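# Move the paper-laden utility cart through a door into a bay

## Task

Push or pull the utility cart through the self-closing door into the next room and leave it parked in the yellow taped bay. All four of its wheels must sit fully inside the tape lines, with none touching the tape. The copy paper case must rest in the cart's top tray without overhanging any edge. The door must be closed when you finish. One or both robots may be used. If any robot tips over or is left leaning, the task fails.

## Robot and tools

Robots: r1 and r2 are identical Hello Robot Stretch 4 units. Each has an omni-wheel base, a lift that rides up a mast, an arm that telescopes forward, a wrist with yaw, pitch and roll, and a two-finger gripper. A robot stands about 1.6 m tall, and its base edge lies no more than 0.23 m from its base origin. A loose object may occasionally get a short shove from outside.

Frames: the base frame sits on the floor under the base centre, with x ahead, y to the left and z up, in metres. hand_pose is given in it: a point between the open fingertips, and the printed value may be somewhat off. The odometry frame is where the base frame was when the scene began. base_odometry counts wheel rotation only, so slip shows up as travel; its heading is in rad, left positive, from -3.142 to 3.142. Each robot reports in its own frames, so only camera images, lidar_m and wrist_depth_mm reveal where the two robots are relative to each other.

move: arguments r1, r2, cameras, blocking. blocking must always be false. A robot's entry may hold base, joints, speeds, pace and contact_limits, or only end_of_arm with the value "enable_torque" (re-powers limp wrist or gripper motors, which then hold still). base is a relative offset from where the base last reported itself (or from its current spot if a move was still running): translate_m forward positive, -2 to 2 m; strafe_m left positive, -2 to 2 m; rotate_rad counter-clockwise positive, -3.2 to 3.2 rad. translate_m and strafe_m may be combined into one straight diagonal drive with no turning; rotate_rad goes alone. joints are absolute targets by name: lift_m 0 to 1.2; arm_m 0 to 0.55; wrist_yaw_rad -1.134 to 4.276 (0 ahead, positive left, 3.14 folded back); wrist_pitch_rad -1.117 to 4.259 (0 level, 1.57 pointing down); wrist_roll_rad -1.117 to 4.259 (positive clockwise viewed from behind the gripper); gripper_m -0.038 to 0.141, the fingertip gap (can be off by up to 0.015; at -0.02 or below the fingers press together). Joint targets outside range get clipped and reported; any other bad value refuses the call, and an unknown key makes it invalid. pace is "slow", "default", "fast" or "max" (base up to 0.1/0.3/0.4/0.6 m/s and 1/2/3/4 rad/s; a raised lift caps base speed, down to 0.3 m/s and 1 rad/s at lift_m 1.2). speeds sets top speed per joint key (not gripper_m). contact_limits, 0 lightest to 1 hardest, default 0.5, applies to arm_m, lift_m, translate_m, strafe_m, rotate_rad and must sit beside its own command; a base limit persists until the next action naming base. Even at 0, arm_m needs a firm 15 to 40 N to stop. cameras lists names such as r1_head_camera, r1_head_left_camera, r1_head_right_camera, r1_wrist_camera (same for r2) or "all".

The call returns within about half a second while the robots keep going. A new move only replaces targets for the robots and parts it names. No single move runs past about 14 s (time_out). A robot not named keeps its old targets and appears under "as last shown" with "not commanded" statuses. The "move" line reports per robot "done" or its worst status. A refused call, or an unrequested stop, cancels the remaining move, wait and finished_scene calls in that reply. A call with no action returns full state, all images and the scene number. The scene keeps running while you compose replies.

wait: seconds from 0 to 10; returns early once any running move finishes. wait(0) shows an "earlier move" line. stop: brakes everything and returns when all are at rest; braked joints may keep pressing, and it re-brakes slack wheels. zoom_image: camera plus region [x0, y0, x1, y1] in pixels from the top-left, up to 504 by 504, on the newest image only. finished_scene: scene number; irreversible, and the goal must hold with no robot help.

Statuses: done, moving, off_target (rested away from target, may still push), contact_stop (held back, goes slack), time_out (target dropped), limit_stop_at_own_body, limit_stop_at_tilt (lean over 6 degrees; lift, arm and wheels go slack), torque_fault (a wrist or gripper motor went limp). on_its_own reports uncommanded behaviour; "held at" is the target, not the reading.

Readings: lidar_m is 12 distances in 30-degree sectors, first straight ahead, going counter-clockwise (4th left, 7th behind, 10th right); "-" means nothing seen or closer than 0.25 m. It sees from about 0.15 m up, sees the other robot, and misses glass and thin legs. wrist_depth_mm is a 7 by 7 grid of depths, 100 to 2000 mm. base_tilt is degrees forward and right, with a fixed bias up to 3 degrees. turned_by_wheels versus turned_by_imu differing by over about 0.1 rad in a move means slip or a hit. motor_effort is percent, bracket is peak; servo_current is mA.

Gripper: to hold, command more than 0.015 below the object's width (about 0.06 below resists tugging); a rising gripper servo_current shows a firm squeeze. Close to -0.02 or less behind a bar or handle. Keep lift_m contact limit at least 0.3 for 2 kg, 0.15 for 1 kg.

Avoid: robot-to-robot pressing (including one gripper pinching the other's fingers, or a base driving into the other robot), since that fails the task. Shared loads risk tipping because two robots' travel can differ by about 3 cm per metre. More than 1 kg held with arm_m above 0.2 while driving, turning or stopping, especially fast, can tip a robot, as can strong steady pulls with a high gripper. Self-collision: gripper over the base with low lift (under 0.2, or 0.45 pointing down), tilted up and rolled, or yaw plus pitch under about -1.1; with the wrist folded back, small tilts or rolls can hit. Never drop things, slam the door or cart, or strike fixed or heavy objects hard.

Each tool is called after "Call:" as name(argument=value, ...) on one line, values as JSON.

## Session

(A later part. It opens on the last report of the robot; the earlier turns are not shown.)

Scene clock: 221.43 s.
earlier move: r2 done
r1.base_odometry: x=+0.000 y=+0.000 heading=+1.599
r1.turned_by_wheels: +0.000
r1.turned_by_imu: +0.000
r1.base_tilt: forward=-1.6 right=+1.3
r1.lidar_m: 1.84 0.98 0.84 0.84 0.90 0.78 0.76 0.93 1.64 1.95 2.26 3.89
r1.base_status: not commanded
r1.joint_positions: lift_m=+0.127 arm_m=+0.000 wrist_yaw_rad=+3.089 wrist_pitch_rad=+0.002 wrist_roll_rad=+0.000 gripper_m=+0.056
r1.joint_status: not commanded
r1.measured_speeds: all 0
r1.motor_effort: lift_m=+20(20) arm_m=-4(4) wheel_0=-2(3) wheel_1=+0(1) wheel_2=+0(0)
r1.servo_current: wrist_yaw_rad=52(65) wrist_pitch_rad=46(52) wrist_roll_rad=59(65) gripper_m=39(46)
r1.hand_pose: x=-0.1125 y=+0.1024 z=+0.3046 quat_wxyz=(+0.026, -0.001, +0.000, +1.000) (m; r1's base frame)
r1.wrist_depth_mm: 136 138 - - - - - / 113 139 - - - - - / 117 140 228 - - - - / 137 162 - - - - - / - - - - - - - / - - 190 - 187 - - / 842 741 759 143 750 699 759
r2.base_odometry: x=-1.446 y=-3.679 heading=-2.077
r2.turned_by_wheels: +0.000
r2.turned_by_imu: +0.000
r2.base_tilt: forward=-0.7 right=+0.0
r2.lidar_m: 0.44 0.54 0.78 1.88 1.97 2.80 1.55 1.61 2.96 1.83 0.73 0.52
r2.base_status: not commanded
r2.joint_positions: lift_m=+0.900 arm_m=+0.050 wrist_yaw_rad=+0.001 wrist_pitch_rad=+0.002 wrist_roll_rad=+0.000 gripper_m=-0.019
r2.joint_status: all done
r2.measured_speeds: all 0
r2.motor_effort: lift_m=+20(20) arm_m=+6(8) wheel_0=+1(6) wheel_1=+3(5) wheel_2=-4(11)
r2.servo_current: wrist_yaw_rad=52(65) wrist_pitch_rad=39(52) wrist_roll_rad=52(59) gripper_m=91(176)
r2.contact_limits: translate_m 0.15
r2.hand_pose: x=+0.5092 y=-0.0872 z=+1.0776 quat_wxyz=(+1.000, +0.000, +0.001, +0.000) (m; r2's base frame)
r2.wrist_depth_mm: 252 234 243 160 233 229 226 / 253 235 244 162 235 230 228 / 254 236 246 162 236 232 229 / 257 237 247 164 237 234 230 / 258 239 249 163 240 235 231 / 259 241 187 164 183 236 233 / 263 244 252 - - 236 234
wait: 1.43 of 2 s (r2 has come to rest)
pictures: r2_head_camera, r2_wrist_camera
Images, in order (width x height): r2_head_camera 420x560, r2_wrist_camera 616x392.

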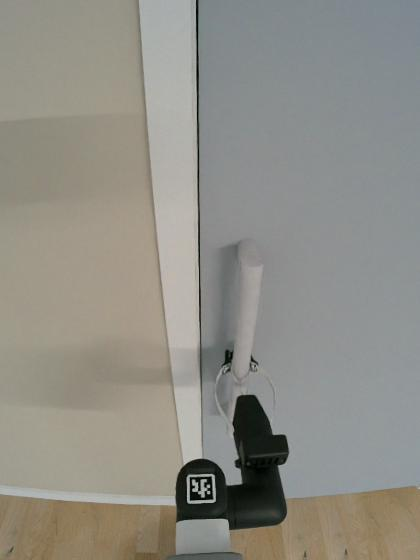

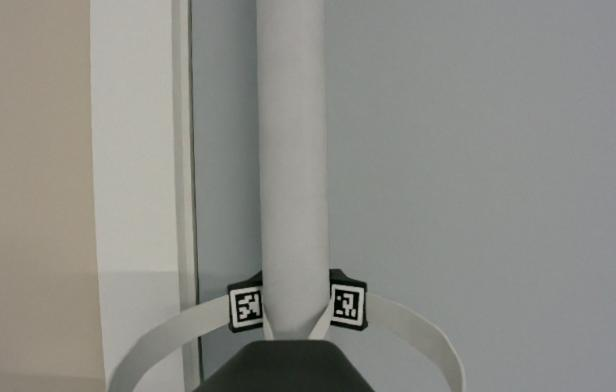

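Call:
move(blocking=false, r2={"base":{"translate_m":-0.25,"strafe_m":-0.12},"joints":{"wrist_yaw_rad":0.26},"speeds":{"wrist_yaw_rad":0.26},"contact_limits":{"translate_m":0.6,"strafe_m":0.6}})

Call:
wait(seconds=1.5)

Call:
wait(seconds=2, cameras=["r2_head_camera","r2_wrist_camera","r2_head_left_camera"])

r2: "contact_limits": translate_m and strafe_m are given together and make one move, which takes one limit: state it under one of them only
Scene clock: 227.87 s.
r1.base_odometry: x=+0.000 y=+0.000 heading=+1.599
r1.turned_by_wheels: +0.000
r1.turned_by_imu: +0.000
r1.base_tilt: forward=-1.6 right=+1.3
r1.lidar_m: 1.87 0.98 0.83 0.85 0.90 0.75 0.78 0.93 1.65 1.95 2.24 3.90
r1.base_status: not commanded
r1.joint_positions: lift_m=+0.127 arm_m=+0.000 wrist_yaw_rad=+3.089 wrist_pitch_rad=+0.002 wrist_roll_rad=+0.000 gripper_m=+0.056
r1.joint_status: not commanded
r1.measured_speeds: all 0
r1.motor_effort: lift_m=+20(20) arm_m=-4(4) wheel_0=-3(3) wheel_1=+0(1) wheel_2=+0(0)
r1.servo_current: wrist_yaw_rad=52(65) wrist_pitch_rad=39(52) wrist_roll_rad=39(65) gripper_m=39(46)
r1.hand_pose: x=-0.1125 y=+0.1024 z=+0.3046 quat_wxyz=(+0.026, -0.001, +0.000, +1.000) (m; r1's base frame)
r1.wrist_depth_mm: 136 139 - - - - - / 113 139 - - - - - / 117 140 229 - - - - / 137 161 - - - - - / - - - - - - - / - - 190 - 187 - - / 854 759 750 143 750 699 768
r2.base_odometry: x=-1.446 y=-3.679 heading=-2.077
r2.turned_by_wheels: +0.000
r2.turned_by_imu: +0.000
r2.base_tilt: forward=-0.7 right=+0.0
r2.lidar_m: 0.43 0.54 0.80 1.88 1.95 2.77 1.57 1.58 2.96 1.83 0.73 0.54
r2.base_status: not commanded
r2.joint_positions: lift_m=+0.900 arm_m=+0.050 wrist_yaw_rad=+0.001 wrist_pitch_rad=+0.002 wrist_roll_rad=+0.000 gripper_m=-0.019
r2.joint_status: all done
r2.measured_speeds: all 0
r2.motor_effort: lift_m=+20(20) arm_m=+6(8) wheel_0=+1(6) wheel_1=+4(5) wheel_2=-4(11)
r2.servo_current: wrist_yaw_rad=46(65) wrist_pitch_rad=46(52) wrist_roll_rad=46(59) gripper_m=91(176)
r2.contact_limits: translate_m 0.15
r2.hand_pose: x=+0.5092 y=-0.0872 z=+1.0776 quat_wxyz=(+1.000, +0.000, +0.001, +0.000) (m; r2's base frame)
r2.wrist_depth_mm: 252 233 243 160 234 229 226 / 253 235 245 161 236 230 228 / 255 236 246 162 236 231 229 / 257 238 247 164 237 234 230 / 259 239 247 163 239 235 231 / 260 242 187 164 183 236 233 / 263 244 252 - - 236 235
pictures: none

not run: a call was refused earlier in this reply.

not run: a call was refused earlier in this reply.

Call:
move(blocking=false, r2={"base":{"translate_m":-0.25,"strafe_m":-0.12},"joints":{"wrist_yaw_rad":0.26},"speeds":{"wrist_yaw_rad":0.26},"contact_limits":{"translate_m":0.6}})

Call:
wait(seconds=1.5)

Call:
wait(seconds=2, cameras=["r2_head_camera","r2_wrist_camera","r2_head_left_camera"])

Scene clock: 233.73 s.
move: r2 moving
r1.base_odometry: x=+0.000 y=+0.000 heading=+1.599
r1.turned_by_wheels: +0.000
r1.turned_by_imu: +0.000
r1.base_tilt: forward=-1.6 right=+1.3
r1.lidar_m: 1.90 0.97 0.84 0.86 0.90 0.76 0.78 0.91 1.63 1.95 2.27 3.90
r1.base_status: not commanded
r1.joint_positions: lift_m=+0.127 arm_m=+0.000 wrist_yaw_rad=+3.089 wrist_pitch_rad=+0.002 wrist_roll_rad=+0.000 gripper_m=+0.056
r1.joint_status: not commanded
r1.measured_speeds: all 0
r1.motor_effort: lift_m=+20(20) arm_m=-4(4) wheel_0=-3(3) wheel_1=+0(0) wheel_2=+0(0)
r1.servo_current: wrist_yaw_rad=52(59) wrist_pitch_rad=39(52) wrist_roll_rad=39(59) gripper_m=39(46)
r1.hand_pose: x=-0.1125 y=+0.1024 z=+0.3046 quat_wxyz=(+0.026, -0.001, +0.000, +1.000) (m; r1's base frame)
r1.wrist_depth_mm: 136 139 - - - - - / 113 139 - - - - - / 118 140 229 - - - - / 137 162 - - - - - / - - - - - - - / - - 190 - 187 - - / 842 750 759 143 741 699 778
r2.base_odometry: x=-1.445 y=-3.645 heading=-2.077
r2.turned_by_wheels: +0.000
r2.turned_by_imu: -0.027
r2.base_tilt: forward=-0.5 right=+0.1
r2.lidar_m: 0.46 0.56 0.78 1.89 1.97 2.72 1.62 1.53 2.96 2.08 0.75 0.55
r2.base_status: translate_m moving; strafe_m moving
r2.joint_positions: lift_m=+0.900 arm_m=+0.050 wrist_yaw_rad=+0.112 wrist_pitch_rad=+0.002 wrist_roll_rad=+0.000 gripper_m=-0.019
r2.joint_status: wrist_yaw_rad moving
r2.measured_speeds: translate_m=-0.123 strafe_m=-0.060 rotate_rad=-0.009 lift_m=+0.000 arm_m=+0.000 wrist_yaw_rad=+0.265 wrist_pitch_rad=+0.000 wrist_roll_rad=+0.000
r2.motor_effort: lift_m=+20(20) arm_m=-5(6) wheel_0=-12(13) wheel_1=-7(11) wheel_2=+22(22)
r2.servo_current: wrist_yaw_rad=7(111) wrist_pitch_rad=39(39) wrist_roll_rad=39(59) gripper_m=91(98)
r2.contact_limits: translate_m 0.6
r2.hand_pose: x=+0.5173 y=-0.0547 z=+1.0776 quat_wxyz=(+0.998, +0.000, +0.001, +0.056) (m; r2's base frame)
r2.wrist_depth_mm: 282 256 251 165 236 227 220 / 283 259 251 166 236 227 221 / 286 260 253 167 237 229 224 / 289 262 254 167 239 231 224 / 290 264 257 170 242 232 228 / 291 281 185 171 180 234 228 / 294 281 260 - 243 232 228
pictures: none

Scene clock: 235.23 s.
earlier move: r2 moving
r1.base_odometry: x=+0.000 y=+0.000 heading=+1.599
r1.turned_by_wheels: +0.000
r1.turned_by_imu: +0.000
r1.base_tilt: forward=-1.6 right=+1.2
r1.lidar_m: 2.23 1.00 0.84 0.85 0.91 0.75 0.77 0.93 1.66 1.95 2.26 3.91
r1.base_status: not commanded
r1.joint_positions: lift_m=+0.127 arm_m=+0.000 wrist_yaw_rad=+3.089 wrist_pitch_rad=+0.002 wrist_roll_rad=+0.000 gripper_m=+0.056
r1.joint_status: not commanded
r1.measured_speeds: all 0
r1.motor_effort: lift_m=+20(20) arm_m=-4(4) wheel_0=-3(3) wheel_1=+0(1) wheel_2=+0(0)
r1.servo_current: wrist_yaw_rad=39(65) wrist_pitch_rad=39(52) wrist_roll_rad=33(59) gripper_m=39(46)
r1.hand_pose: x=-0.1125 y=+0.1024 z=+0.3046 quat_wxyz=(+0.026, -0.001, +0.000, +1.000) (m; r1's base frame)
r1.wrist_depth_mm: 136 138 - - - - - / 113 139 - - - - - / 118 140 229 - - - - / 137 162 - - - - - / - - - - - - - / - - 190 - 187 - - / 854 750 759 143 750 691 768
r2.base_odometry: x=-1.430 y=-3.403 heading=-2.076
r2.turned_by_wheels: +0.001
r2.turned_by_imu: -0.035
r2.base_tilt: forward=-0.6 right=+0.1
r2.lidar_m: 0.43 0.78 1.05 1.96 2.05 2.74 1.41 1.31 2.85 2.79 1.08 0.60
r2.base_status: translate_m moving; strafe_m moving
r2.joint_positions: lift_m=+0.900 arm_m=+0.050 wrist_yaw_rad=+0.274 wrist_pitch_rad=+0.002 wrist_roll_rad=+0.000 gripper_m=-0.019
r2.joint_status: all done
r2.measured_speeds: translate_m=-0.005 strafe_m=-0.002 rotate_rad=+0.000 lift_m=+0.000 arm_m=+0.000 wrist_yaw_rad=+0.000 wrist_pitch_rad=+0.000 wrist_roll_rad=+0.000
r2.motor_effort: lift_m=+20(20) arm_m=-5(6) wheel_0=+6(13) wheel_1=-2(27) wheel_2=+17(27)
r2.servo_current: wrist_yaw_rad=72(111) wrist_pitch_rad=39(46) wrist_roll_rad=59(59) gripper_m=91(98)
r2.contact_limits: translate_m 0.6
r2.hand_pose: x=+0.5223 y=-0.0063 z=+1.0776 quat_wxyz=(+0.991, +0.000, +0.001, +0.136) (m; r2's base frame)
r2.wrist_depth_mm: - - 247 166 237 235 231 / - - 247 167 239 235 231 / - - 249 167 240 236 234 / - - 250 168 242 237 235 / - - 253 169 244 240 236 / - - 185 170 243 240 237 / - - 255 - 245 241 238
wait: 1.50 s; no rest
pictures: none

Scene clock: 235.53 s.
earlier move: r2 done
r1.base_odometry: x=+0.000 y=+0.000 heading=+1.599
r1.turned_by_wheels: +0.000
r1.turned_by_imu: +0.000
r1.base_tilt: forward=-1.6 right=+1.3
r1.lidar_m: 2.25 0.99 0.83 0.85 0.92 0.77 0.77 0.93 1.67 1.96 2.27 3.92
r1.base_status: not commanded
r1.joint_positions: lift_m=+0.127 arm_m=+0.000 wrist_yaw_rad=+3.089 wrist_pitch_rad=+0.002 wrist_roll_rad=+0.000 gripper_m=+0.056
r1.joint_status: not commanded
r1.measured_speeds: all 0
r1.motor_effort: lift_m=+20(20) arm_m=-4(4) wheel_0=-3(3) wheel_1=+0(1) wheel_2=+0(0)
r1.servo_current: wrist_yaw_rad=52(65) wrist_pitch_rad=39(52) wrist_roll_rad=52(59) gripper_m=39(46)
r1.hand_pose: x=-0.1125 y=+0.1024 z=+0.3046 quat_wxyz=(+0.026, -0.001, +0.000, +1.000) (m; r1's base frame)
r1.wrist_depth_mm: 136 138 - - - - - / 113 139 - - - - - / 117 140 229 - - - - / 137 162 - - - - - / - - - - - - - / - - 190 - 187 - - / 854 750 759 143 732 699 759
r2.base_odometry: x=-1.430 y=-3.403 heading=-2.076
r2.turned_by_wheels: +0.000
r2.turned_by_imu: +0.000
r2.base_tilt: forward=-0.6 right=+0.0
r2.lidar_m: 0.44 0.78 1.07 1.96 2.04 2.74 1.43 1.32 2.92 2.78 1.05 0.60
r2.base_status: done
r2.joint_positions: lift_m=+0.900 arm_m=+0.050 wrist_yaw_rad=+0.274 wrist_pitch_rad=+0.002 wrist_roll_rad=+0.000 gripper_m=-0.019
r2.joint_status: all done
r2.measured_speeds: all 0
r2.motor_effort: lift_m=+20(20) arm_m=-5(6) wheel_0=+6(13) wheel_1=-1(27) wheel_2=+14(27)
r2.servo_current: wrist_yaw_rad=78(111) wrist_pitch_rad=33(46) wrist_roll_rad=46(59) gripper_m=85(98)
r2.contact_limits: translate_m 0.6
r2.hand_pose: x=+0.5223 y=-0.0061 z=+1.0776 quat_wxyz=(+0.991, +0.000, +0.001, +0.137) (m; r2's base frame)
r2.wrist_depth_mm: - - 247 166 238 235 230 / - - 248 167 239 236 233 / - - 249 167 241 236 233 / - - 252 167 242 237 235 / - - 252 169 245 238 236 / - - 186 169 243 240 237 / - - 255 - 246 240 239
wait: 0.30 of 2 s (r2 has come to rest)
pictures: r2_head_camera, r2_head_left_camera, r2_wrist_camera
Images, in order (width x height): r2_head_camera 420x560, r2_head_left_camera 420x672, r2_wrist_camera 616x392.

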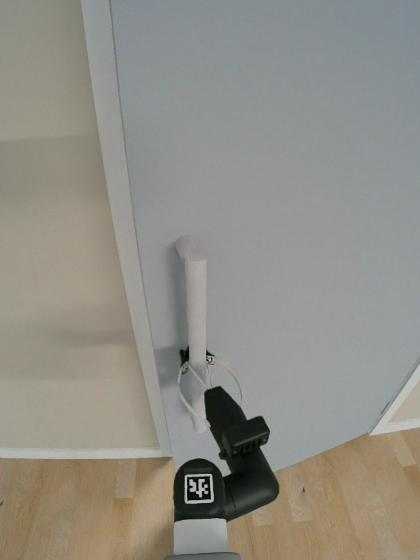

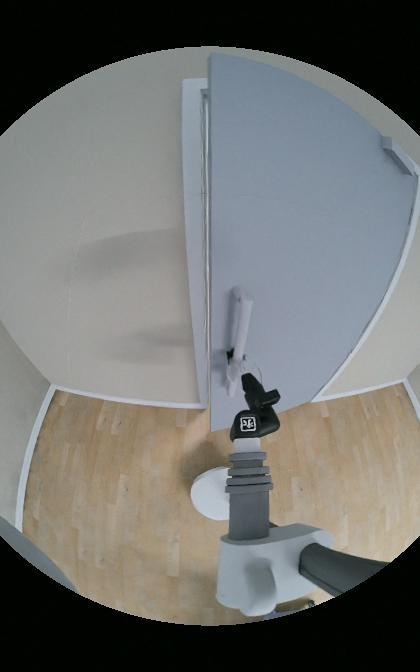

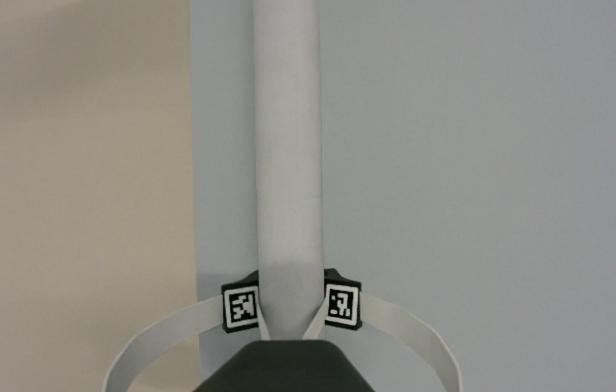

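Call:
move(blocking=false, r2={"base":{"translate_m":-0.191,"strafe_m":-0.178},"joints":{"wrist_yaw_rad":0.54},"speeds":{"wrist_yaw_rad":0.26},"contact_limits":{"translate_m":0.6}})

Call:
wait(seconds=1.5)

Call:
wait(seconds=2, cameras=["r2_head_camera","r2_wrist_camera","r2_head_left_camera"])

Scene clock: 240.27 s.
move: r2 moving
r1: as last shown
r1.lidar_m: 2.24 0.99 0.84 0.85 0.90 0.76 0.77 0.92 1.66 1.93 2.29 3.92
r1.servo_current: wrist_yaw_rad=39(59) wrist_pitch_rad=39(46) wrist_roll_rad=59(65) gripper_m=39(46)
r1.wrist_depth_mm: 136 138 - - - - - / 113 139 - - - - - / 117 140 229 - - - - / 137 162 - - - - - / - - - - - - - / - - 191 - 187 - - / 842 741 750 143 741 699 759
r2.base_odometry: x=-1.438 y=-3.371 heading=-2.074
r2.turned_by_wheels: +0.001
r2.turned_by_imu: +0.002
r2.base_tilt: forward=-0.6 right=+0.0
r2.lidar_m: 0.45 0.77 1.08 1.98 2.04 2.76 1.37 1.30 2.91 2.73 1.12 0.64
r2.base_status: translate_m moving; strafe_m moving
r2.joint_positions: lift_m=+0.900 arm_m=+0.050 wrist_yaw_rad=+0.375 wrist_pitch_rad=+0.002 wrist_roll_rad=+0.000 gripper_m=-0.019
r2.joint_status: wrist_yaw_rad moving
r2.measured_speeds: translate_m=-0.093 strafe_m=-0.086 rotate_rad=-0.005 lift_m=+0.000 arm_m=+0.000 wrist_yaw_rad=+0.244 wrist_pitch_rad=+0.000 wrist_roll_rad=+0.000
r2.motor_effort: lift_m=+20(20) arm_m=-5(5) wheel_0=+6(13) wheel_1=-15(15) wheel_2=+23(25)
r2.servo_current: wrist_yaw_rad=13(85) wrist_pitch_rad=39(46) wrist_roll_rad=39(52) gripper_m=91(91)
r2.contact_limits: translate_m 0.6
r2.hand_pose: x=+0.5213 y=+0.0244 z=+1.0776 quat_wxyz=(+0.982, +0.000, +0.001, +0.187) (m; r2's base frame)
r2.wrist_depth_mm: - - 250 164 236 229 223 / - - 251 164 236 229 224 / - - 252 167 237 231 226 / - - 253 168 240 231 226 / - - 255 169 241 234 227 / - - 185 169 181 235 229 / - - - - 244 234 230
pictures: none

Scene clock: 241.77 s.
earlier move: r2 moving
r1.base_odometry: x=+0.000 y=+0.000 heading=+1.599
r1.turned_by_wheels: +0.000
r1.turned_by_imu: +0.000
r1.base_tilt: forward=-1.6 right=+1.3
r1.lidar_m: 2.23 0.98 0.83 0.84 0.92 0.75 0.78 0.94 1.64 1.93 2.27 3.90
r1.base_status: not commanded
r1.joint_positions: lift_m=+0.127 arm_m=+0.000 wrist_yaw_rad=+3.089 wrist_pitch_rad=+0.002 wrist_roll_rad=+0.000 gripper_m=+0.056
r1.joint_status: not commanded
r1.measured_speeds: all 0
r1.motor_effort: lift_m=+20(20) arm_m=-4(4) wheel_0=-3(3) wheel_1=+0(1) wheel_2=+0(0)
r1.servo_current: wrist_yaw_rad=33(59) wrist_pitch_rad=39(52) wrist_roll_rad=39(65) gripper_m=39(52)
r1.hand_pose: x=-0.1125 y=+0.1024 z=+0.3046 quat_wxyz=(+0.026, -0.001, +0.000, +1.000) (m; r1's base frame)
r1.wrist_depth_mm: 136 139 - - - - - / 113 139 - - - - - / 118 140 229 - - - - / 137 162 - - - - - / - - - - - - - / - - 190 - 187 - - / 831 750 759 143 750 699 759
r2.base_odometry: x=-1.493 y=-3.150 heading=-2.073
r2.turned_by_wheels: +0.002
r2.turned_by_imu: +0.004
r2.base_tilt: forward=-0.6 right=+0.0
r2.lidar_m: 0.44 0.51 1.33 2.14 2.22 2.98 1.09 1.13 2.76 2.59 1.40 0.71
r2.base_status: translate_m moving; strafe_m moving
r2.joint_positions: lift_m=+0.900 arm_m=+0.050 wrist_yaw_rad=+0.557 wrist_pitch_rad=+0.002 wrist_roll_rad=+0.000 gripper_m=-0.019
r2.joint_status: all done
r2.measured_speeds: translate_m=-0.001 strafe_m=-0.002 rotate_rad=+0.001 lift_m=+0.000 arm_m=+0.000 wrist_yaw_rad=+0.005 wrist_pitch_rad=+0.000 wrist_roll_rad=+0.000
r2.motor_effort: lift_m=+20(20) arm_m=-5(5) wheel_0=+21(22) wheel_1=-1(16) wheel_2=+18(25)
r2.servo_current: wrist_yaw_rad=98(104) wrist_pitch_rad=46(52) wrist_roll_rad=52(59) gripper_m=85(98)
r2.contact_limits: translate_m 0.6
r2.hand_pose: x=+0.5120 y=+0.0782 z=+1.0776 quat_wxyz=(+0.961, +0.000, +0.001, +0.275) (m; r2's base frame)
r2.wrist_depth_mm: - - 249 170 235 227 221 / - - 251 165 236 228 223 / - - 252 169 236 229 224 / 1708 - 253 170 239 231 225 / 1756 - 254 170 240 232 227 / 1756 - 182 181 237 233 229 / - - 259 - 239 234 229
wait: 1.50 s; no rest
pictures: none

Scene clock: 242.07 s.
earlier move: r2 done
r1.base_odometry: x=+0.000 y=+0.000 heading=+1.599
r1.turned_by_wheels: +0.000
r1.turned_by_imu: +0.000
r1.base_tilt: forward=-1.6 right=+1.3
r1.lidar_m: 2.23 0.98 0.84 0.84 0.89 0.77 0.77 0.91 1.66 1.94 2.27 3.87
r1.base_status: not commanded
r1.joint_positions: lift_m=+0.127 arm_m=+0.000 wrist_yaw_rad=+3.089 wrist_pitch_rad=+0.002 wrist_roll_rad=+0.000 gripper_m=+0.056
r1.joint_status: not commanded
r1.measured_speeds: all 0
r1.motor_effort: lift_m=+20(20) arm_m=-4(4) wheel_0=-3(3) wheel_1=+0(1) wheel_2=+0(0)
r1.servo_current: wrist_yaw_rad=46(59) wrist_pitch_rad=46(52) wrist_roll_rad=39(65) gripper_m=46(52)
r1.hand_pose: x=-0.1125 y=+0.1024 z=+0.3046 quat_wxyz=(+0.026, -0.001, +0.000, +1.000) (m; r1's base frame)
r1.wrist_depth_mm: 136 138 - - - - - / 113 139 - - - - - / 118 140 229 - - - - / 137 162 - - - - - / - - - - - - - / - - 190 - 187 - - / 842 750 759 143 732 699 768
r2.base_odometry: x=-1.493 y=-3.150 heading=-2.073
r2.turned_by_wheels: +0.000
r2.turned_by_imu: +0.000
r2.base_tilt: forward=-0.7 right=+0.0
r2.lidar_m: 0.45 0.50 1.36 2.13 2.24 3.01 1.08 1.12 2.74 2.59 1.41 0.71
r2.base_status: done
r2.joint_positions: lift_m=+0.900 arm_m=+0.050 wrist_yaw_rad=+0.557 wrist_pitch_rad=+0.002 wrist_roll_rad=+0.000 gripper_m=-0.019
r2.joint_status: all done
r2.measured_speeds: all 0
r2.motor_effort: lift_m=+20(20) arm_m=-5(5) wheel_0=+20(22) wheel_1=-1(16) wheel_2=+18(25)
r2.servo_current: wrist_yaw_rad=98(104) wrist_pitch_rad=39(52) wrist_roll_rad=39(59) gripper_m=78(98)
r2.contact_limits: translate_m 0.6
r2.hand_pose: x=+0.5120 y=+0.0783 z=+1.0776 quat_wxyz=(+0.961, +0.000, +0.001, +0.275) (m; r2's base frame)
r2.wrist_depth_mm: - - 249 169 234 227 222 / - - 251 165 235 227 223 / - - 252 169 236 229 225 / 1756 - 252 169 237 230 224 / 1708 - 255 170 240 232 226 / 1756 - 182 179 236 233 228 / - - 259 - 242 232 229
wait: 0.30 of 2 s (r2 has come to rest)
pictures: r2_head_camera, r2_head_left_camera, r2_wrist_camera
Images, in order (width x height): r2_head_camera 420x560, r2_head_left_camera 420x672, r2_wrist_camera 616x392.

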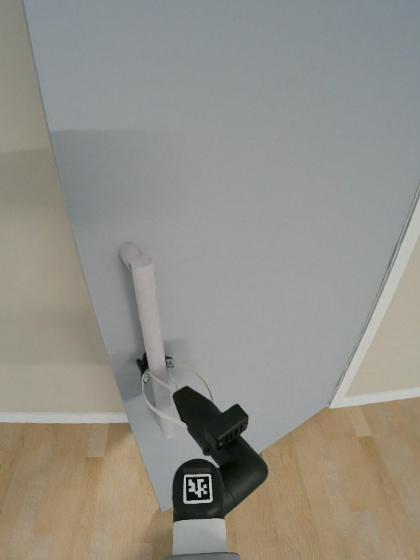

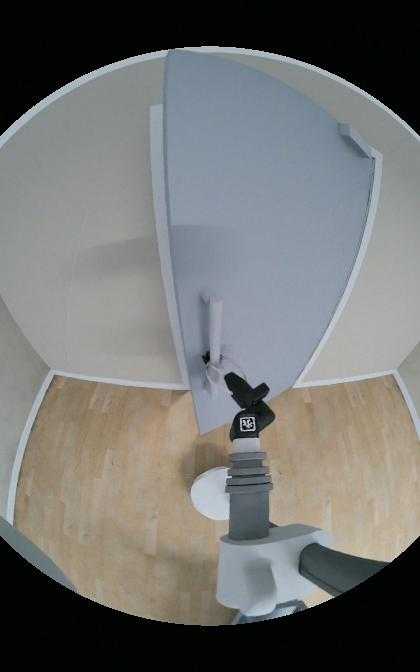

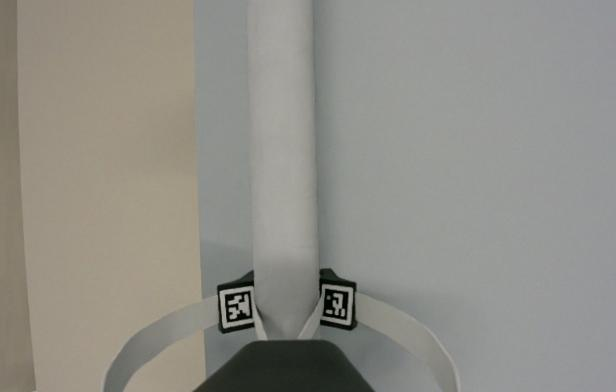

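Call:
move(blocking=false, r2={"base":{"translate_m":-0.139,"strafe_m":-0.22},"joints":{"wrist_yaw_rad":0.8},"speeds":{"wrist_yaw_rad":0.26},"contact_limits":{"translate_m":0.6}})

Call:
wait(seconds=1.5)

Call:
wait(seconds=2, cameras=["r2_head_left_camera","r2_wrist_camera"])

Call:
move(blocking=false, r2={"base":{"translate_m":-0.077,"strafe_m":-0.25},"joints":{"wrist_yaw_rad":1.05},"speeds":{"wrist_yaw_rad":0.26},"contact_limits":{"translate_m":0.6}})

Call:
wait(seconds=1.5)

Call:
wait(seconds=2, cameras=["r2_head_camera","r2_wrist_camera","r2_head_left_camera"])

Scene clock: 252.07 s.
move: r2 moving
r1: as last shown
r1.lidar_m: 2.25 0.98 0.83 0.85 0.91 0.78 0.78 0.92 1.65 1.96 2.25 3.93
r1.motor_effort: lift_m=+20(20) arm_m=-4(4) wheel_0=-2(3) wheel_1=+0(0) wheel_2=+0(0)
r1.servo_current: wrist_yaw_rad=26(52) wrist_pitch_rad=39(46) wrist_roll_rad=52(52) gripper_m=39(46)
r1.wrist_depth_mm: 136 138 - - - - - / 113 139 - - - - - / 118 140 229 - - - - / 137 162 - - - - - / - - - - - - - / - - 190 - 188 - - / 854 750 750 143 741 699 768
r2.base_odometry: x=-1.509 y=-3.122 heading=-2.071
r2.turned_by_wheels: +0.002
r2.turned_by_imu: +0.017
r2.base_tilt: forward=-0.6 right=+0.0
r2.lidar_m: 0.45 0.52 1.36 2.17 2.26 3.07 1.08 1.13 2.66 2.57 1.36 0.72
r2.base_status: translate_m moving; strafe_m moving
r2.joint_positions: lift_m=+0.900 arm_m=+0.050 wrist_yaw_rad=+0.656 wrist_pitch_rad=+0.002 wrist_roll_rad=+0.000 gripper_m=-0.019
r2.joint_status: wrist_yaw_rad moving
r2.measured_speeds: translate_m=-0.063 strafe_m=-0.108 rotate_rad=+0.007 lift_m=+0.000 arm_m=+0.000 wrist_yaw_rad=+0.262 wrist_pitch_rad=+0.000 wrist_roll_rad=+0.000
r2.motor_effort: lift_m=+20(20) arm_m=-5(5) wheel_0=+12(21) wheel_1=-12(14) wheel_2=+22(25)
r2.servo_current: wrist_yaw_rad=59(78) wrist_pitch_rad=39(46) wrist_roll_rad=33(52) gripper_m=85(98)
r2.contact_limits: translate_m 0.6
r2.hand_pose: x=+0.5029 y=+0.1066 z=+1.0776 quat_wxyz=(+0.947, +0.000, +0.001, +0.322) (m; r2's base frame)
r2.wrist_depth_mm: - - 253 165 232 223 214 / 1921 - 254 166 232 223 215 / 1921 - 256 166 235 224 216 / 1808 - 257 170 235 226 217 / 1808 - 259 167 237 226 219 / - - 184 168 183 227 220 / - - - - 236 224 221
pictures: none

Scene clock: 253.57 s.
earlier move: r2 moving
r1.base_odometry: x=+0.000 y=+0.000 heading=+1.599
r1.turned_by_wheels: +0.000
r1.turned_by_imu: +0.000
r1.base_tilt: forward=-1.6 right=+1.3
r1.lidar_m: 2.24 1.00 0.85 0.85 0.90 0.76 0.78 0.94 1.65 1.95 2.25 3.91
r1.base_status: not commanded
r1.joint_positions: lift_m=+0.127 arm_m=+0.000 wrist_yaw_rad=+3.089 wrist_pitch_rad=+0.002 wrist_roll_rad=+0.000 gripper_m=+0.056
r1.joint_status: not commanded
r1.measured_speeds: all 0
r1.motor_effort: lift_m=+20(20) arm_m=-4(4) wheel_0=-3(4) wheel_1=+0(1) wheel_2=+0(0)
r1.servo_current: wrist_yaw_rad=59(72) wrist_pitch_rad=46(52) wrist_roll_rad=39(65) gripper_m=39(46)
r1.hand_pose: x=-0.1125 y=+0.1024 z=+0.3046 quat_wxyz=(+0.026, -0.001, +0.000, +1.000) (m; r1's base frame)
r1.wrist_depth_mm: 136 138 - - - - - / 113 139 - - - - - / 117 139 229 - - - - / 137 162 - - - - - / - - - - - - - / - - 190 - 188 - - / 854 750 750 143 741 707 768
r2.base_odometry: x=-1.619 y=-2.923 heading=-2.069
r2.turned_by_wheels: +0.002
r2.turned_by_imu: +0.024
r2.base_tilt: forward=-0.7 right=+0.0
r2.lidar_m: 0.52 0.43 1.56 2.35 2.49 3.40 0.94 1.10 2.46 2.38 1.52 0.83
r2.base_status: translate_m moving; strafe_m moving
r2.joint_positions: lift_m=+0.900 arm_m=+0.050 wrist_yaw_rad=+0.826 wrist_pitch_rad=+0.002 wrist_roll_rad=+0.000 gripper_m=-0.019
r2.joint_status: wrist_yaw_rad off_target (ended at +0.825, target +0.800)
r2.measured_speeds: translate_m=-0.008 strafe_m=-0.010 rotate_rad=-0.003 lift_m=+0.000 arm_m=+0.000 wrist_yaw_rad=+0.000 wrist_pitch_rad=+0.000 wrist_roll_rad=+0.000
r2.motor_effort: lift_m=+20(20) arm_m=-5(5) wheel_0=+25(32) wheel_1=+3(16) wheel_2=+16(25)
r2.servo_current: wrist_yaw_rad=169(176) wrist_pitch_rad=39(46) wrist_roll_rad=39(59) gripper_m=78(98)
r2.contact_limits: translate_m 0.6
r2.hand_pose: x=+0.4808 y=+0.1527 z=+1.0776 quat_wxyz=(+0.916, +0.000, +0.001, +0.401) (m; r2's base frame)
r2.wrist_depth_mm: - - 255 233 225 214 206 / - - 256 236 227 215 - / - - 256 236 228 217 208 / - - 258 238 231 217 209 / - - 259 204 230 219 211 / - - 178 171 229 220 212 / - - - - 231 217 213
wait: 1.50 s; no rest
pictures: none

Scene clock: 254.10 s.
earlier move: r2 done
r1.base_odometry: x=+0.000 y=+0.000 heading=+1.599
r1.turned_by_wheels: +0.000
r1.turned_by_imu: +0.000
r1.base_tilt: forward=-1.6 right=+1.2
r1.lidar_m: 2.22 0.99 0.84 0.82 0.88 0.78 0.78 0.92 1.64 1.94 2.25 3.91
r1.base_status: not commanded
r1.joint_positions: lift_m=+0.127 arm_m=+0.000 wrist_yaw_rad=+3.089 wrist_pitch_rad=+0.002 wrist_roll_rad=+0.000 gripper_m=+0.056
r1.joint_status: not commanded
r1.measured_speeds: all 0
r1.motor_effort: lift_m=+20(20) arm_m=-4(4) wheel_0=-3(4) wheel_1=+0(1) wheel_2=+0(0)
r1.servo_current: wrist_yaw_rad=46(72) wrist_pitch_rad=39(52) wrist_roll_rad=39(65) gripper_m=46(52)
r1.hand_pose: x=-0.1125 y=+0.1024 z=+0.3046 quat_wxyz=(+0.026, -0.001, +0.000, +1.000) (m; r1's base frame)
r1.wrist_depth_mm: 136 138 - - - - - / 114 139 - - - - - / 117 140 229 - - - - / 137 161 - - - - - / - - - - - - - / - - 190 - 187 - - / 831 759 750 143 750 699 768
r2.base_odometry: x=-1.619 y=-2.923 heading=-2.070
r2.turned_by_wheels: -0.001
r2.turned_by_imu: +0.047
r2.base_tilt: forward=-0.7 right=+0.0
r2.lidar_m: 0.52 0.42 1.66 2.36 2.48 3.62 0.93 1.15 2.45 2.39 1.41 0.78
r2.base_status: done
r2.joint_positions: lift_m=+0.900 arm_m=+0.050 wrist_yaw_rad=+0.826 wrist_pitch_rad=+0.002 wrist_roll_rad=+0.000 gripper_m=-0.019
r2.joint_status: wrist_yaw_rad off_target (ended at +0.825, target +0.800)
r2.measured_speeds: translate_m=+0.000 strafe_m=+0.000 rotate_rad=-0.001 lift_m=+0.000 arm_m=+0.000 wrist_yaw_rad=+0.000 wrist_pitch_rad=+0.000 wrist_roll_rad=+0.000
r2.on_its_own: wrist_yaw_rad is at rest, and its servo_current (156 mA) is outside its rest range (0 to 104 mA)
r2.motor_effort: lift_m=+20(20) arm_m=-5(5) wheel_0=+23(32) wheel_1=+5(16) wheel_2=+11(25)
r2.servo_current: wrist_yaw_rad=156(176) wrist_pitch_rad=39(46) wrist_roll_rad=46(59) gripper_m=91(98)
r2.contact_limits: translate_m 0.6
r2.hand_pose: x=+0.4808 y=+0.1527 z=+1.0776 quat_wxyz=(+0.916, +0.000, +0.001, +0.401) (m; r2's base frame)
r2.wrist_depth_mm: - - - 173 224 210 200 / - - 259 165 227 212 202 / - - 263 172 228 213 204 / - - 264 171 230 214 204 / - - - 171 230 215 206 / - - 186 172 225 217 206 / - - - - 230 214 207
wait: 0.53 of 2 s (r2 has come to rest)
pictures: r2_head_left_camera, r2_wrist_camera
Images, in order (width x height): r2_head_left_camera 420x672, r2_wrist_camera 616x392.

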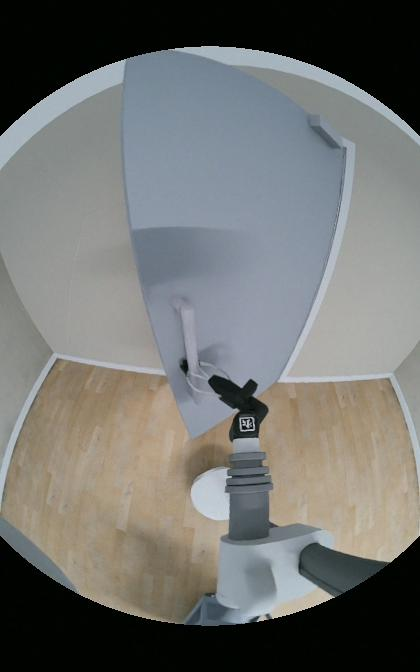

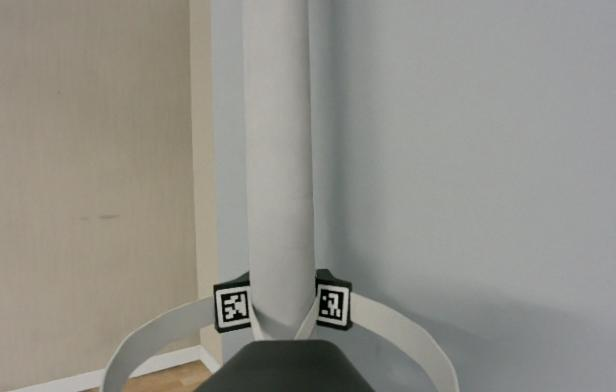

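Scene clock: 254.60 s.
move: r2 moving
r1: as last shown
r1.base_tilt: forward=-1.6 right=+1.3
r1.lidar_m: 2.25 0.98 0.85 0.83 0.90 0.77 0.77 0.91 1.68 1.96 2.28 3.89
r1.motor_effort: lift_m=+20(20) arm_m=-4(4) wheel_0=-3(3) wheel_1=-1(1) wheel_2=+0(0)
r1.servo_current: wrist_yaw_rad=59(59) wrist_pitch_rad=46(52) wrist_roll_rad=59(59) gripper_m=46(46)
r1.wrist_depth_mm: 136 138 - - - - - / 113 139 - - - - - / 118 139 228 - - - - / 137 162 - - - - - / - - - - - - - / - - 190 - 188 - - / 842 741 750 143 750 699 759
r2.base_odometry: x=-1.642 y=-2.900 heading=-2.068
r2.turned_by_wheels: +0.002
r2.turned_by_imu: +0.051
r2.base_tilt: forward=-0.6 right=+0.0
r2.lidar_m: 0.53 0.42 1.71 2.38 2.59 3.85 0.96 3.03 2.40 2.36 1.36 0.75
r2.base_status: translate_m moving; strafe_m moving
r2.joint_positions: lift_m=+0.900 arm_m=+0.050 wrist_yaw_rad=+0.916 wrist_pitch_rad=+0.002 wrist_roll_rad=+0.000 gripper_m=-0.019
r2.joint_status: wrist_yaw_rad moving
r2.measured_speeds: translate_m=-0.040 strafe_m=-0.115 rotate_rad=-0.003 lift_m=+0.000 arm_m=+0.000 wrist_yaw_rad=+0.227 wrist_pitch_rad=+0.000 wrist_roll_rad=+0.000
r2.motor_effort: lift_m=+20(20) arm_m=-6(6) wheel_0=+21(27) wheel_1=-13(14) wheel_2=+19(22)
r2.servo_current: wrist_yaw_rad=7(137) wrist_pitch_rad=39(46) wrist_roll_rad=46(52) gripper_m=91(91)
r2.contact_limits: translate_m 0.6
r2.hand_pose: x=+0.4660 y=+0.1755 z=+1.0776 quat_wxyz=(+0.897, +0.000, +0.001, +0.442) (m; r2's base frame)
r2.wrist_depth_mm: - - - 164 224 204 191 / - - - 167 226 205 193 / - - - 167 227 207 195 / - - - 168 228 208 195 / - - - 168 230 209 196 / - - 187 169 182 211 198 / - - - - 228 208 198
pictures: none

Scene clock: 256.10 s.
earlier move: r2 moving
r1.base_odometry: x=+0.000 y=+0.000 heading=+1.599
r1.turned_by_wheels: +0.000
r1.turned_by_imu: +0.000
r1.base_tilt: forward=-1.6 right=+1.3
r1.lidar_m: 2.24 0.97 0.84 0.84 0.90 0.76 0.79 0.92 1.65 1.95 2.28 3.91
r1.base_status: not commanded
r1.joint_positions: lift_m=+0.127 arm_m=+0.000 wrist_yaw_rad=+3.089 wrist_pitch_rad=+0.002 wrist_roll_rad=+0.000 gripper_m=+0.056
r1.joint_status: not commanded
r1.measured_speeds: all 0
r1.motor_effort: lift_m=+20(20) arm_m=-4(4) wheel_0=-3(3) wheel_1=+0(1) wheel_2=+0(0)
r1.servo_current: wrist_yaw_rad=46(65) wrist_pitch_rad=46(52) wrist_roll_rad=52(65) gripper_m=46(46)
r1.hand_pose: x=-0.1125 y=+0.1024 z=+0.3046 quat_wxyz=(+0.026, -0.001, +0.000, +1.000) (m; r1's base frame)
r1.wrist_depth_mm: 136 138 - - - - - / 113 139 - - - - - / 118 140 229 - - - - / 137 162 - - - - - / - - - - - - - / - - 190 - 187 - - / 854 741 759 143 750 691 759
r2.base_odometry: x=-1.802 y=-2.736 heading=-2.067
r2.turned_by_wheels: +0.001
r2.turned_by_imu: +0.260
r2.base_tilt: forward=-0.6 right=+0.1
r2.lidar_m: 0.49 0.44 2.59 2.61 3.29 1.03 1.16 2.37 2.16 1.72 1.12 0.65
r2.base_status: translate_m moving; strafe_m moving
r2.joint_positions: lift_m=+0.900 arm_m=+0.050 wrist_yaw_rad=+1.074 wrist_pitch_rad=+0.002 wrist_roll_rad=+0.000 gripper_m=-0.019
r2.joint_status: wrist_yaw_rad off_target (ended at +1.075, target +1.050)
r2.measured_speeds: translate_m=+0.002 strafe_m=-0.017 rotate_rad=+0.038 lift_m=+0.000 arm_m=+0.000 wrist_yaw_rad=+0.000 wrist_pitch_rad=+0.000 wrist_roll_rad=+0.000
r2.motor_effort: lift_m=+20(20) arm_m=-4(6) wheel_0=+19(33) wheel_1=-4(14) wheel_2=+12(25)
r2.servo_current: wrist_yaw_rad=143(163) wrist_pitch_rad=46(46) wrist_roll_rad=52(59) gripper_m=85(91)
r2.contact_limits: translate_m 0.6
r2.hand_pose: x=+0.4352 y=+0.2120 z=+1.0776 quat_wxyz=(+0.859, +0.000, +0.001, +0.512) (m; r2's base frame)
r2.wrist_depth_mm: - - - 166 213 180 - / - - - 166 214 181 - / - - - 167 216 187 164 / - - - 169 218 183 166 / - - - 168 219 185 169 / - - 187 169 181 186 167 / - - - - 216 174 -
wait: 1.50 s; no rest
pictures: none

Scene clock: 256.60 s.
earlier move: r2 done
r1.base_odometry: x=+0.000 y=+0.000 heading=+1.599
r1.turned_by_wheels: +0.000
r1.turned_by_imu: +0.000
r1.base_tilt: forward=-1.6 right=+1.2
r1.lidar_m: 2.26 1.01 0.84 0.84 0.91 0.78 0.77 0.92 1.66 1.95 2.27 3.92
r1.base_status: not commanded
r1.joint_positions: lift_m=+0.127 arm_m=+0.000 wrist_yaw_rad=+3.089 wrist_pitch_rad=+0.002 wrist_roll_rad=+0.000 gripper_m=+0.056
r1.joint_status: not commanded
r1.measured_speeds: all 0
r1.motor_effort: lift_m=+20(20) arm_m=-4(4) wheel_0=-3(3) wheel_1=-1(1) wheel_2=+0(0)
r1.servo_current: wrist_yaw_rad=52(78) wrist_pitch_rad=46(52) wrist_roll_rad=52(65) gripper_m=46(46)
r1.hand_pose: x=-0.1125 y=+0.1024 z=+0.3046 quat_wxyz=(+0.026, -0.001, +0.000, +1.000) (m; r1's base frame)
r1.wrist_depth_mm: 136 138 - - - - - / 113 139 - - - - - / 118 140 229 - - - - / 137 161 - - - - - / - - - - - - - / - - 190 - 187 - - / 854 750 759 143 750 707 768
r2.base_odometry: x=-1.802 y=-2.736 heading=-2.068
r2.turned_by_wheels: -0.001
r2.turned_by_imu: +0.001
r2.base_tilt: forward=-0.6 right=+0.1
r2.lidar_m: 0.49 0.43 2.57 2.62 3.26 1.03 1.13 2.32 2.16 1.71 1.11 0.63
r2.base_status: done
r2.joint_positions: lift_m=+0.900 arm_m=+0.050 wrist_yaw_rad=+1.074 wrist_pitch_rad=+0.002 wrist_roll_rad=+0.000 gripper_m=-0.019
r2.joint_status: wrist_yaw_rad off_target (ended at +1.075, target +1.050)
r2.measured_speeds: all 0
r2.on_its_own: wrist_yaw_rad is at rest, and its servo_current (150 mA) is outside its rest range (0 to 104 mA)
r2.motor_effort: lift_m=+20(20) arm_m=-5(6) wheel_0=+15(33) wheel_1=+0(14) wheel_2=+10(25)
r2.servo_current: wrist_yaw_rad=150(163) wrist_pitch_rad=39(46) wrist_roll_rad=46(59) gripper_m=85(91)
r2.contact_limits: translate_m 0.6
r2.hand_pose: x=+0.4352 y=+0.2120 z=+1.0776 quat_wxyz=(+0.859, +0.000, +0.001, +0.512) (m; r2's base frame)
r2.wrist_depth_mm: - - - 165 213 179 - / - - - 166 214 181 - / - - - 167 216 186 164 / - - - 169 219 180 165 / - - - 168 220 185 166 / - - 186 172 182 185 166 / - - - - 216 174 -
wait: 0.50 of 2 s (r2 has come to rest)
pictures: r2_head_camera, r2_head_left_camera, r2_wrist_camera
Images, in order (width x height): r2_head_camera 420x560, r2_head_left_camera 420x672, r2_wrist_camera 616x392.

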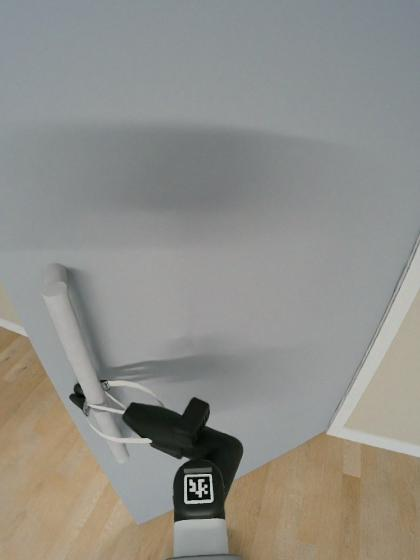

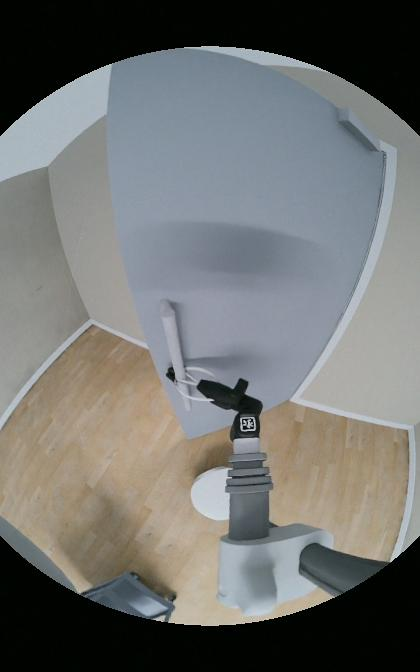

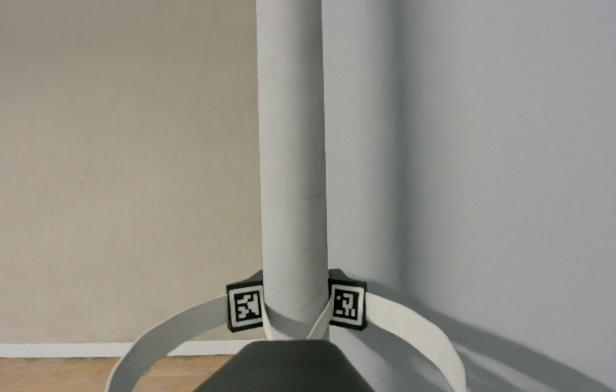

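Call:
move(blocking=false, r2={"base":{"translate_m":-0.19,"strafe_m":-0.20},"joints":{"wrist_yaw_rad":1.0},"speeds":{"wrist_yaw_rad":0.26},"contact_limits":{"translate_m":0.6}})

Call:
wait(seconds=1.5)

Call:
wait(seconds=2, cameras=["r2_head_camera","r2_wrist_camera","r2_head_left_camera"])

Scene clock: 286.30 s.
move: r2 moving
r1: as last shown
r1.lidar_m: 2.25 0.99 0.84 0.84 0.88 0.78 0.77 0.94 1.67 1.95 2.27 3.91
r1.motor_effort: lift_m=+20(20) arm_m=-4(4) wheel_0=-3(3) wheel_1=+0(1) wheel_2=+0(0)
r1.servo_current: wrist_yaw_rad=39(59) wrist_pitch_rad=39(46) wrist_roll_rad=39(59) gripper_m=39(46)
r1.wrist_depth_mm: 136 138 - - - - - / 113 140 - - - - - / 118 140 228 - - - - / 137 162 - - - - - / - - - - - - - / - - 190 - 187 - - / 831 750 750 143 741 691 750
r2.base_odometry: x=-1.813 y=-2.706 heading=-2.066
r2.turned_by_wheels: +0.002
r2.turned_by_imu: +0.084
r2.base_tilt: forward=-0.6 right=+0.0
r2.lidar_m: 0.48 0.42 2.59 2.67 3.54 1.05 3.29 2.27 2.14 1.50 1.04 0.60
r2.base_status: translate_m moving; strafe_m moving
r2.joint_positions: lift_m=+0.900 arm_m=+0.050 wrist_yaw_rad=+1.028 wrist_pitch_rad=+0.002 wrist_roll_rad=+0.000 gripper_m=-0.019
r2.joint_status: wrist_yaw_rad moving
r2.measured_speeds: translate_m=-0.080 strafe_m=-0.096 rotate_rad=+0.007 lift_m=+0.000 arm_m=+0.000 wrist_yaw_rad=-0.044 wrist_pitch_rad=+0.000 wrist_roll_rad=+0.000
r2.motor_effort: lift_m=+20(20) arm_m=-5(5) wheel_0=+18(25) wheel_1=-11(11) wheel_2=+19(19)
r2.servo_current: wrist_yaw_rad=182(364) wrist_pitch_rad=39(46) wrist_roll_rad=52(59) gripper_m=85(91)
r2.contact_limits: translate_m 0.6
r2.hand_pose: x=+0.4448 y=+0.2018 z=+1.0776 quat_wxyz=(+0.871, +0.000, +0.001, +0.492) (m; r2's base frame)
r2.wrist_depth_mm: - - - 165 213 178 - / - - - 167 213 180 - / - - - 165 217 186 161 / - - - 170 224 178 163 / - - - 167 219 182 163 / - - 188 171 182 183 164 / - - - - 215 176 -
pictures: none

Scene clock: 287.80 s.
earlier move: r2 moving
r1.base_odometry: x=+0.000 y=+0.000 heading=+1.599
r1.turned_by_wheels: +0.000
r1.turned_by_imu: +0.000
r1.base_tilt: forward=-1.6 right=+1.2
r1.lidar_m: 2.25 1.01 0.84 0.86 0.90 0.76 0.77 0.91 1.64 1.95 2.24 3.93
r1.base_status: not commanded
r1.joint_positions: lift_m=+0.127 arm_m=+0.000 wrist_yaw_rad=+3.089 wrist_pitch_rad=+0.002 wrist_roll_rad=+0.000 gripper_m=+0.056
r1.joint_status: not commanded
r1.measured_speeds: all 0
r1.motor_effort: lift_m=+20(20) arm_m=-4(4) wheel_0=-3(3) wheel_1=+0(1) wheel_2=+0(0)
r1.servo_current: wrist_yaw_rad=72(72) wrist_pitch_rad=46(52) wrist_roll_rad=46(59) gripper_m=39(46)
r1.hand_pose: x=-0.1125 y=+0.1024 z=+0.3046 quat_wxyz=(+0.026, -0.001, +0.000, +1.000) (m; r1's base frame)
r1.wrist_depth_mm: 136 138 - - - - - / 113 139 - - - - - / 118 140 229 - - - - / 137 161 - - - - - / - - - - - - - / - - 190 - 187 - - / 842 741 750 143 750 691 768
r2.base_odometry: x=-1.888 y=-2.475 heading=-2.065
r2.turned_by_wheels: +0.000
r2.turned_by_imu: +0.336
r2.base_tilt: forward=-0.7 right=+0.0
r2.lidar_m: 0.46 0.43 2.78 3.28 1.16 3.91 2.28 1.97 1.79 1.05 0.78 0.53
r2.base_status: translate_m moving; strafe_m moving
r2.joint_positions: lift_m=+0.900 arm_m=+0.050 wrist_yaw_rad=+1.016 wrist_pitch_rad=+0.002 wrist_roll_rad=+0.000 gripper_m=-0.019
r2.joint_status: all done
r2.measured_speeds: translate_m=-0.022 strafe_m=-0.013 rotate_rad=-0.006 lift_m=+0.000 arm_m=+0.000 wrist_yaw_rad=+0.000 wrist_pitch_rad=+0.000 wrist_roll_rad=+0.000
r2.motor_effort: lift_m=+20(20) arm_m=-7(7) wheel_0=+14(31) wheel_1=-2(18) wheel_2=+19(25)
r2.servo_current: wrist_yaw_rad=85(364) wrist_pitch_rad=46(46) wrist_roll_rad=46(59) gripper_m=85(91)
r2.contact_limits: translate_m 0.6
r2.hand_pose: x=+0.4473 y=+0.1991 z=+1.0776 quat_wxyz=(+0.874, +0.000, +0.001, +0.486) (m; r2's base frame)
r2.wrist_depth_mm: - - - 166 210 164 - / - - - 167 211 165 - / - - - 167 213 171 - / - - - 169 216 174 - / - - - 168 216 169 149 / - - 187 173 184 170 - / - - - - 210 155 -
wait: 1.50 s; no rest
pictures: none

Scene clock: 288.17 s.
earlier move: r2 done
r1.base_odometry: x=+0.000 y=+0.000 heading=+1.599
r1.turned_by_wheels: +0.000
r1.turned_by_imu: +0.000
r1.base_tilt: forward=-1.6 right=+1.3
r1.lidar_m: 2.25 1.00 0.84 0.84 0.88 0.77 0.78 0.93 1.66 1.92 2.27 3.93
r1.base_status: not commanded
r1.joint_positions: lift_m=+0.127 arm_m=+0.000 wrist_yaw_rad=+3.089 wrist_pitch_rad=+0.002 wrist_roll_rad=+0.000 gripper_m=+0.056
r1.joint_status: not commanded
r1.measured_speeds: all 0
r1.motor_effort: lift_m=+20(20) arm_m=-4(4) wheel_0=-2(3) wheel_1=+0(1) wheel_2=+0(0)
r1.servo_current: wrist_yaw_rad=46(72) wrist_pitch_rad=46(52) wrist_roll_rad=59(59) gripper_m=46(46)
r1.hand_pose: x=-0.1125 y=+0.1024 z=+0.3046 quat_wxyz=(+0.026, -0.001, +0.000, +1.000) (m; r1's base frame)
r1.wrist_depth_mm: 136 138 - - - - - / 113 139 - - - - - / 118 140 229 - - - - / 137 162 - - - - - / - - - - - - - / - - 191 - 187 - - / 854 732 750 143 741 699 768
r2.base_odometry: x=-1.888 y=-2.474 heading=-2.066
r2.turned_by_wheels: -0.001
r2.turned_by_imu: +0.005
r2.base_tilt: forward=-0.6 right=+0.0
r2.lidar_m: 0.46 0.43 2.78 3.24 1.15 3.86 2.26 1.97 1.77 1.04 0.77 0.52
r2.base_status: done
r2.joint_positions: lift_m=+0.900 arm_m=+0.050 wrist_yaw_rad=+1.016 wrist_pitch_rad=+0.002 wrist_roll_rad=+0.000 gripper_m=-0.019
r2.joint_status: all done
r2.measured_speeds: all 0
r2.motor_effort: lift_m=+20(20) arm_m=-7(8) wheel_0=+15(31) wheel_1=-4(18) wheel_2=+12(25)
r2.servo_current: wrist_yaw_rad=91(364) wrist_pitch_rad=39(46) wrist_roll_rad=52(59) gripper_m=98(98)
r2.contact_limits: translate_m 0.6
r2.hand_pose: x=+0.4473 y=+0.1991 z=+1.0776 quat_wxyz=(+0.874, +0.000, +0.001, +0.486) (m; r2's base frame)
r2.wrist_depth_mm: - - - 165 216 169 - / - - - 167 211 166 - / - - - 167 221 173 - / - - - 171 216 173 - / - - - 168 225 169 150 / - - 187 172 185 170 - / - - - - 211 155 -
wait: 0.37 of 2 s (r2 has come to rest)
pictures: r2_head_camera, r2_head_left_camera, r2_wrist_camera
Images, in order (width x height): r2_head_camera 420x560, r2_head_left_camera 420x672, r2_wrist_camera 616x392.

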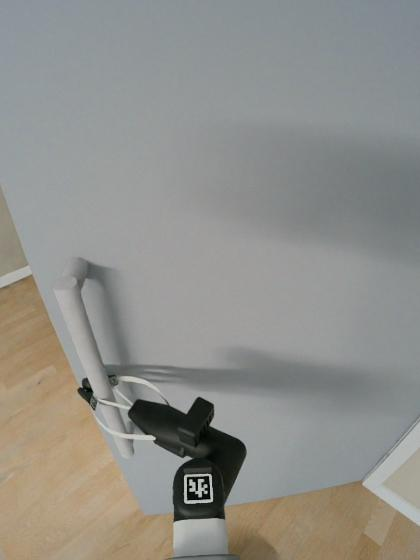

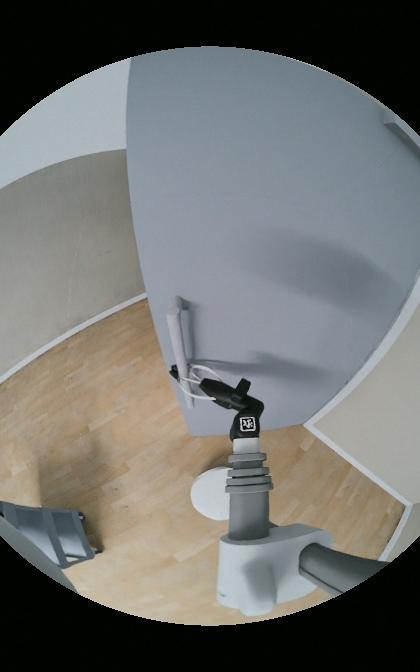

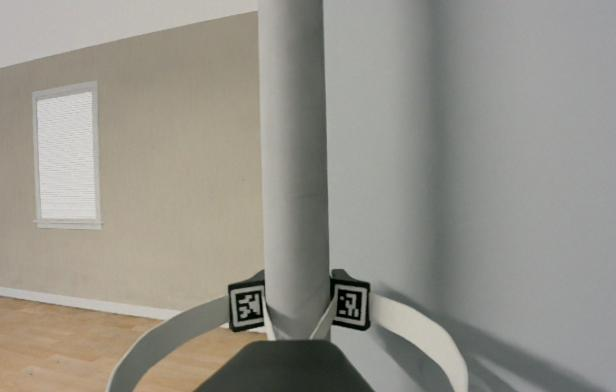

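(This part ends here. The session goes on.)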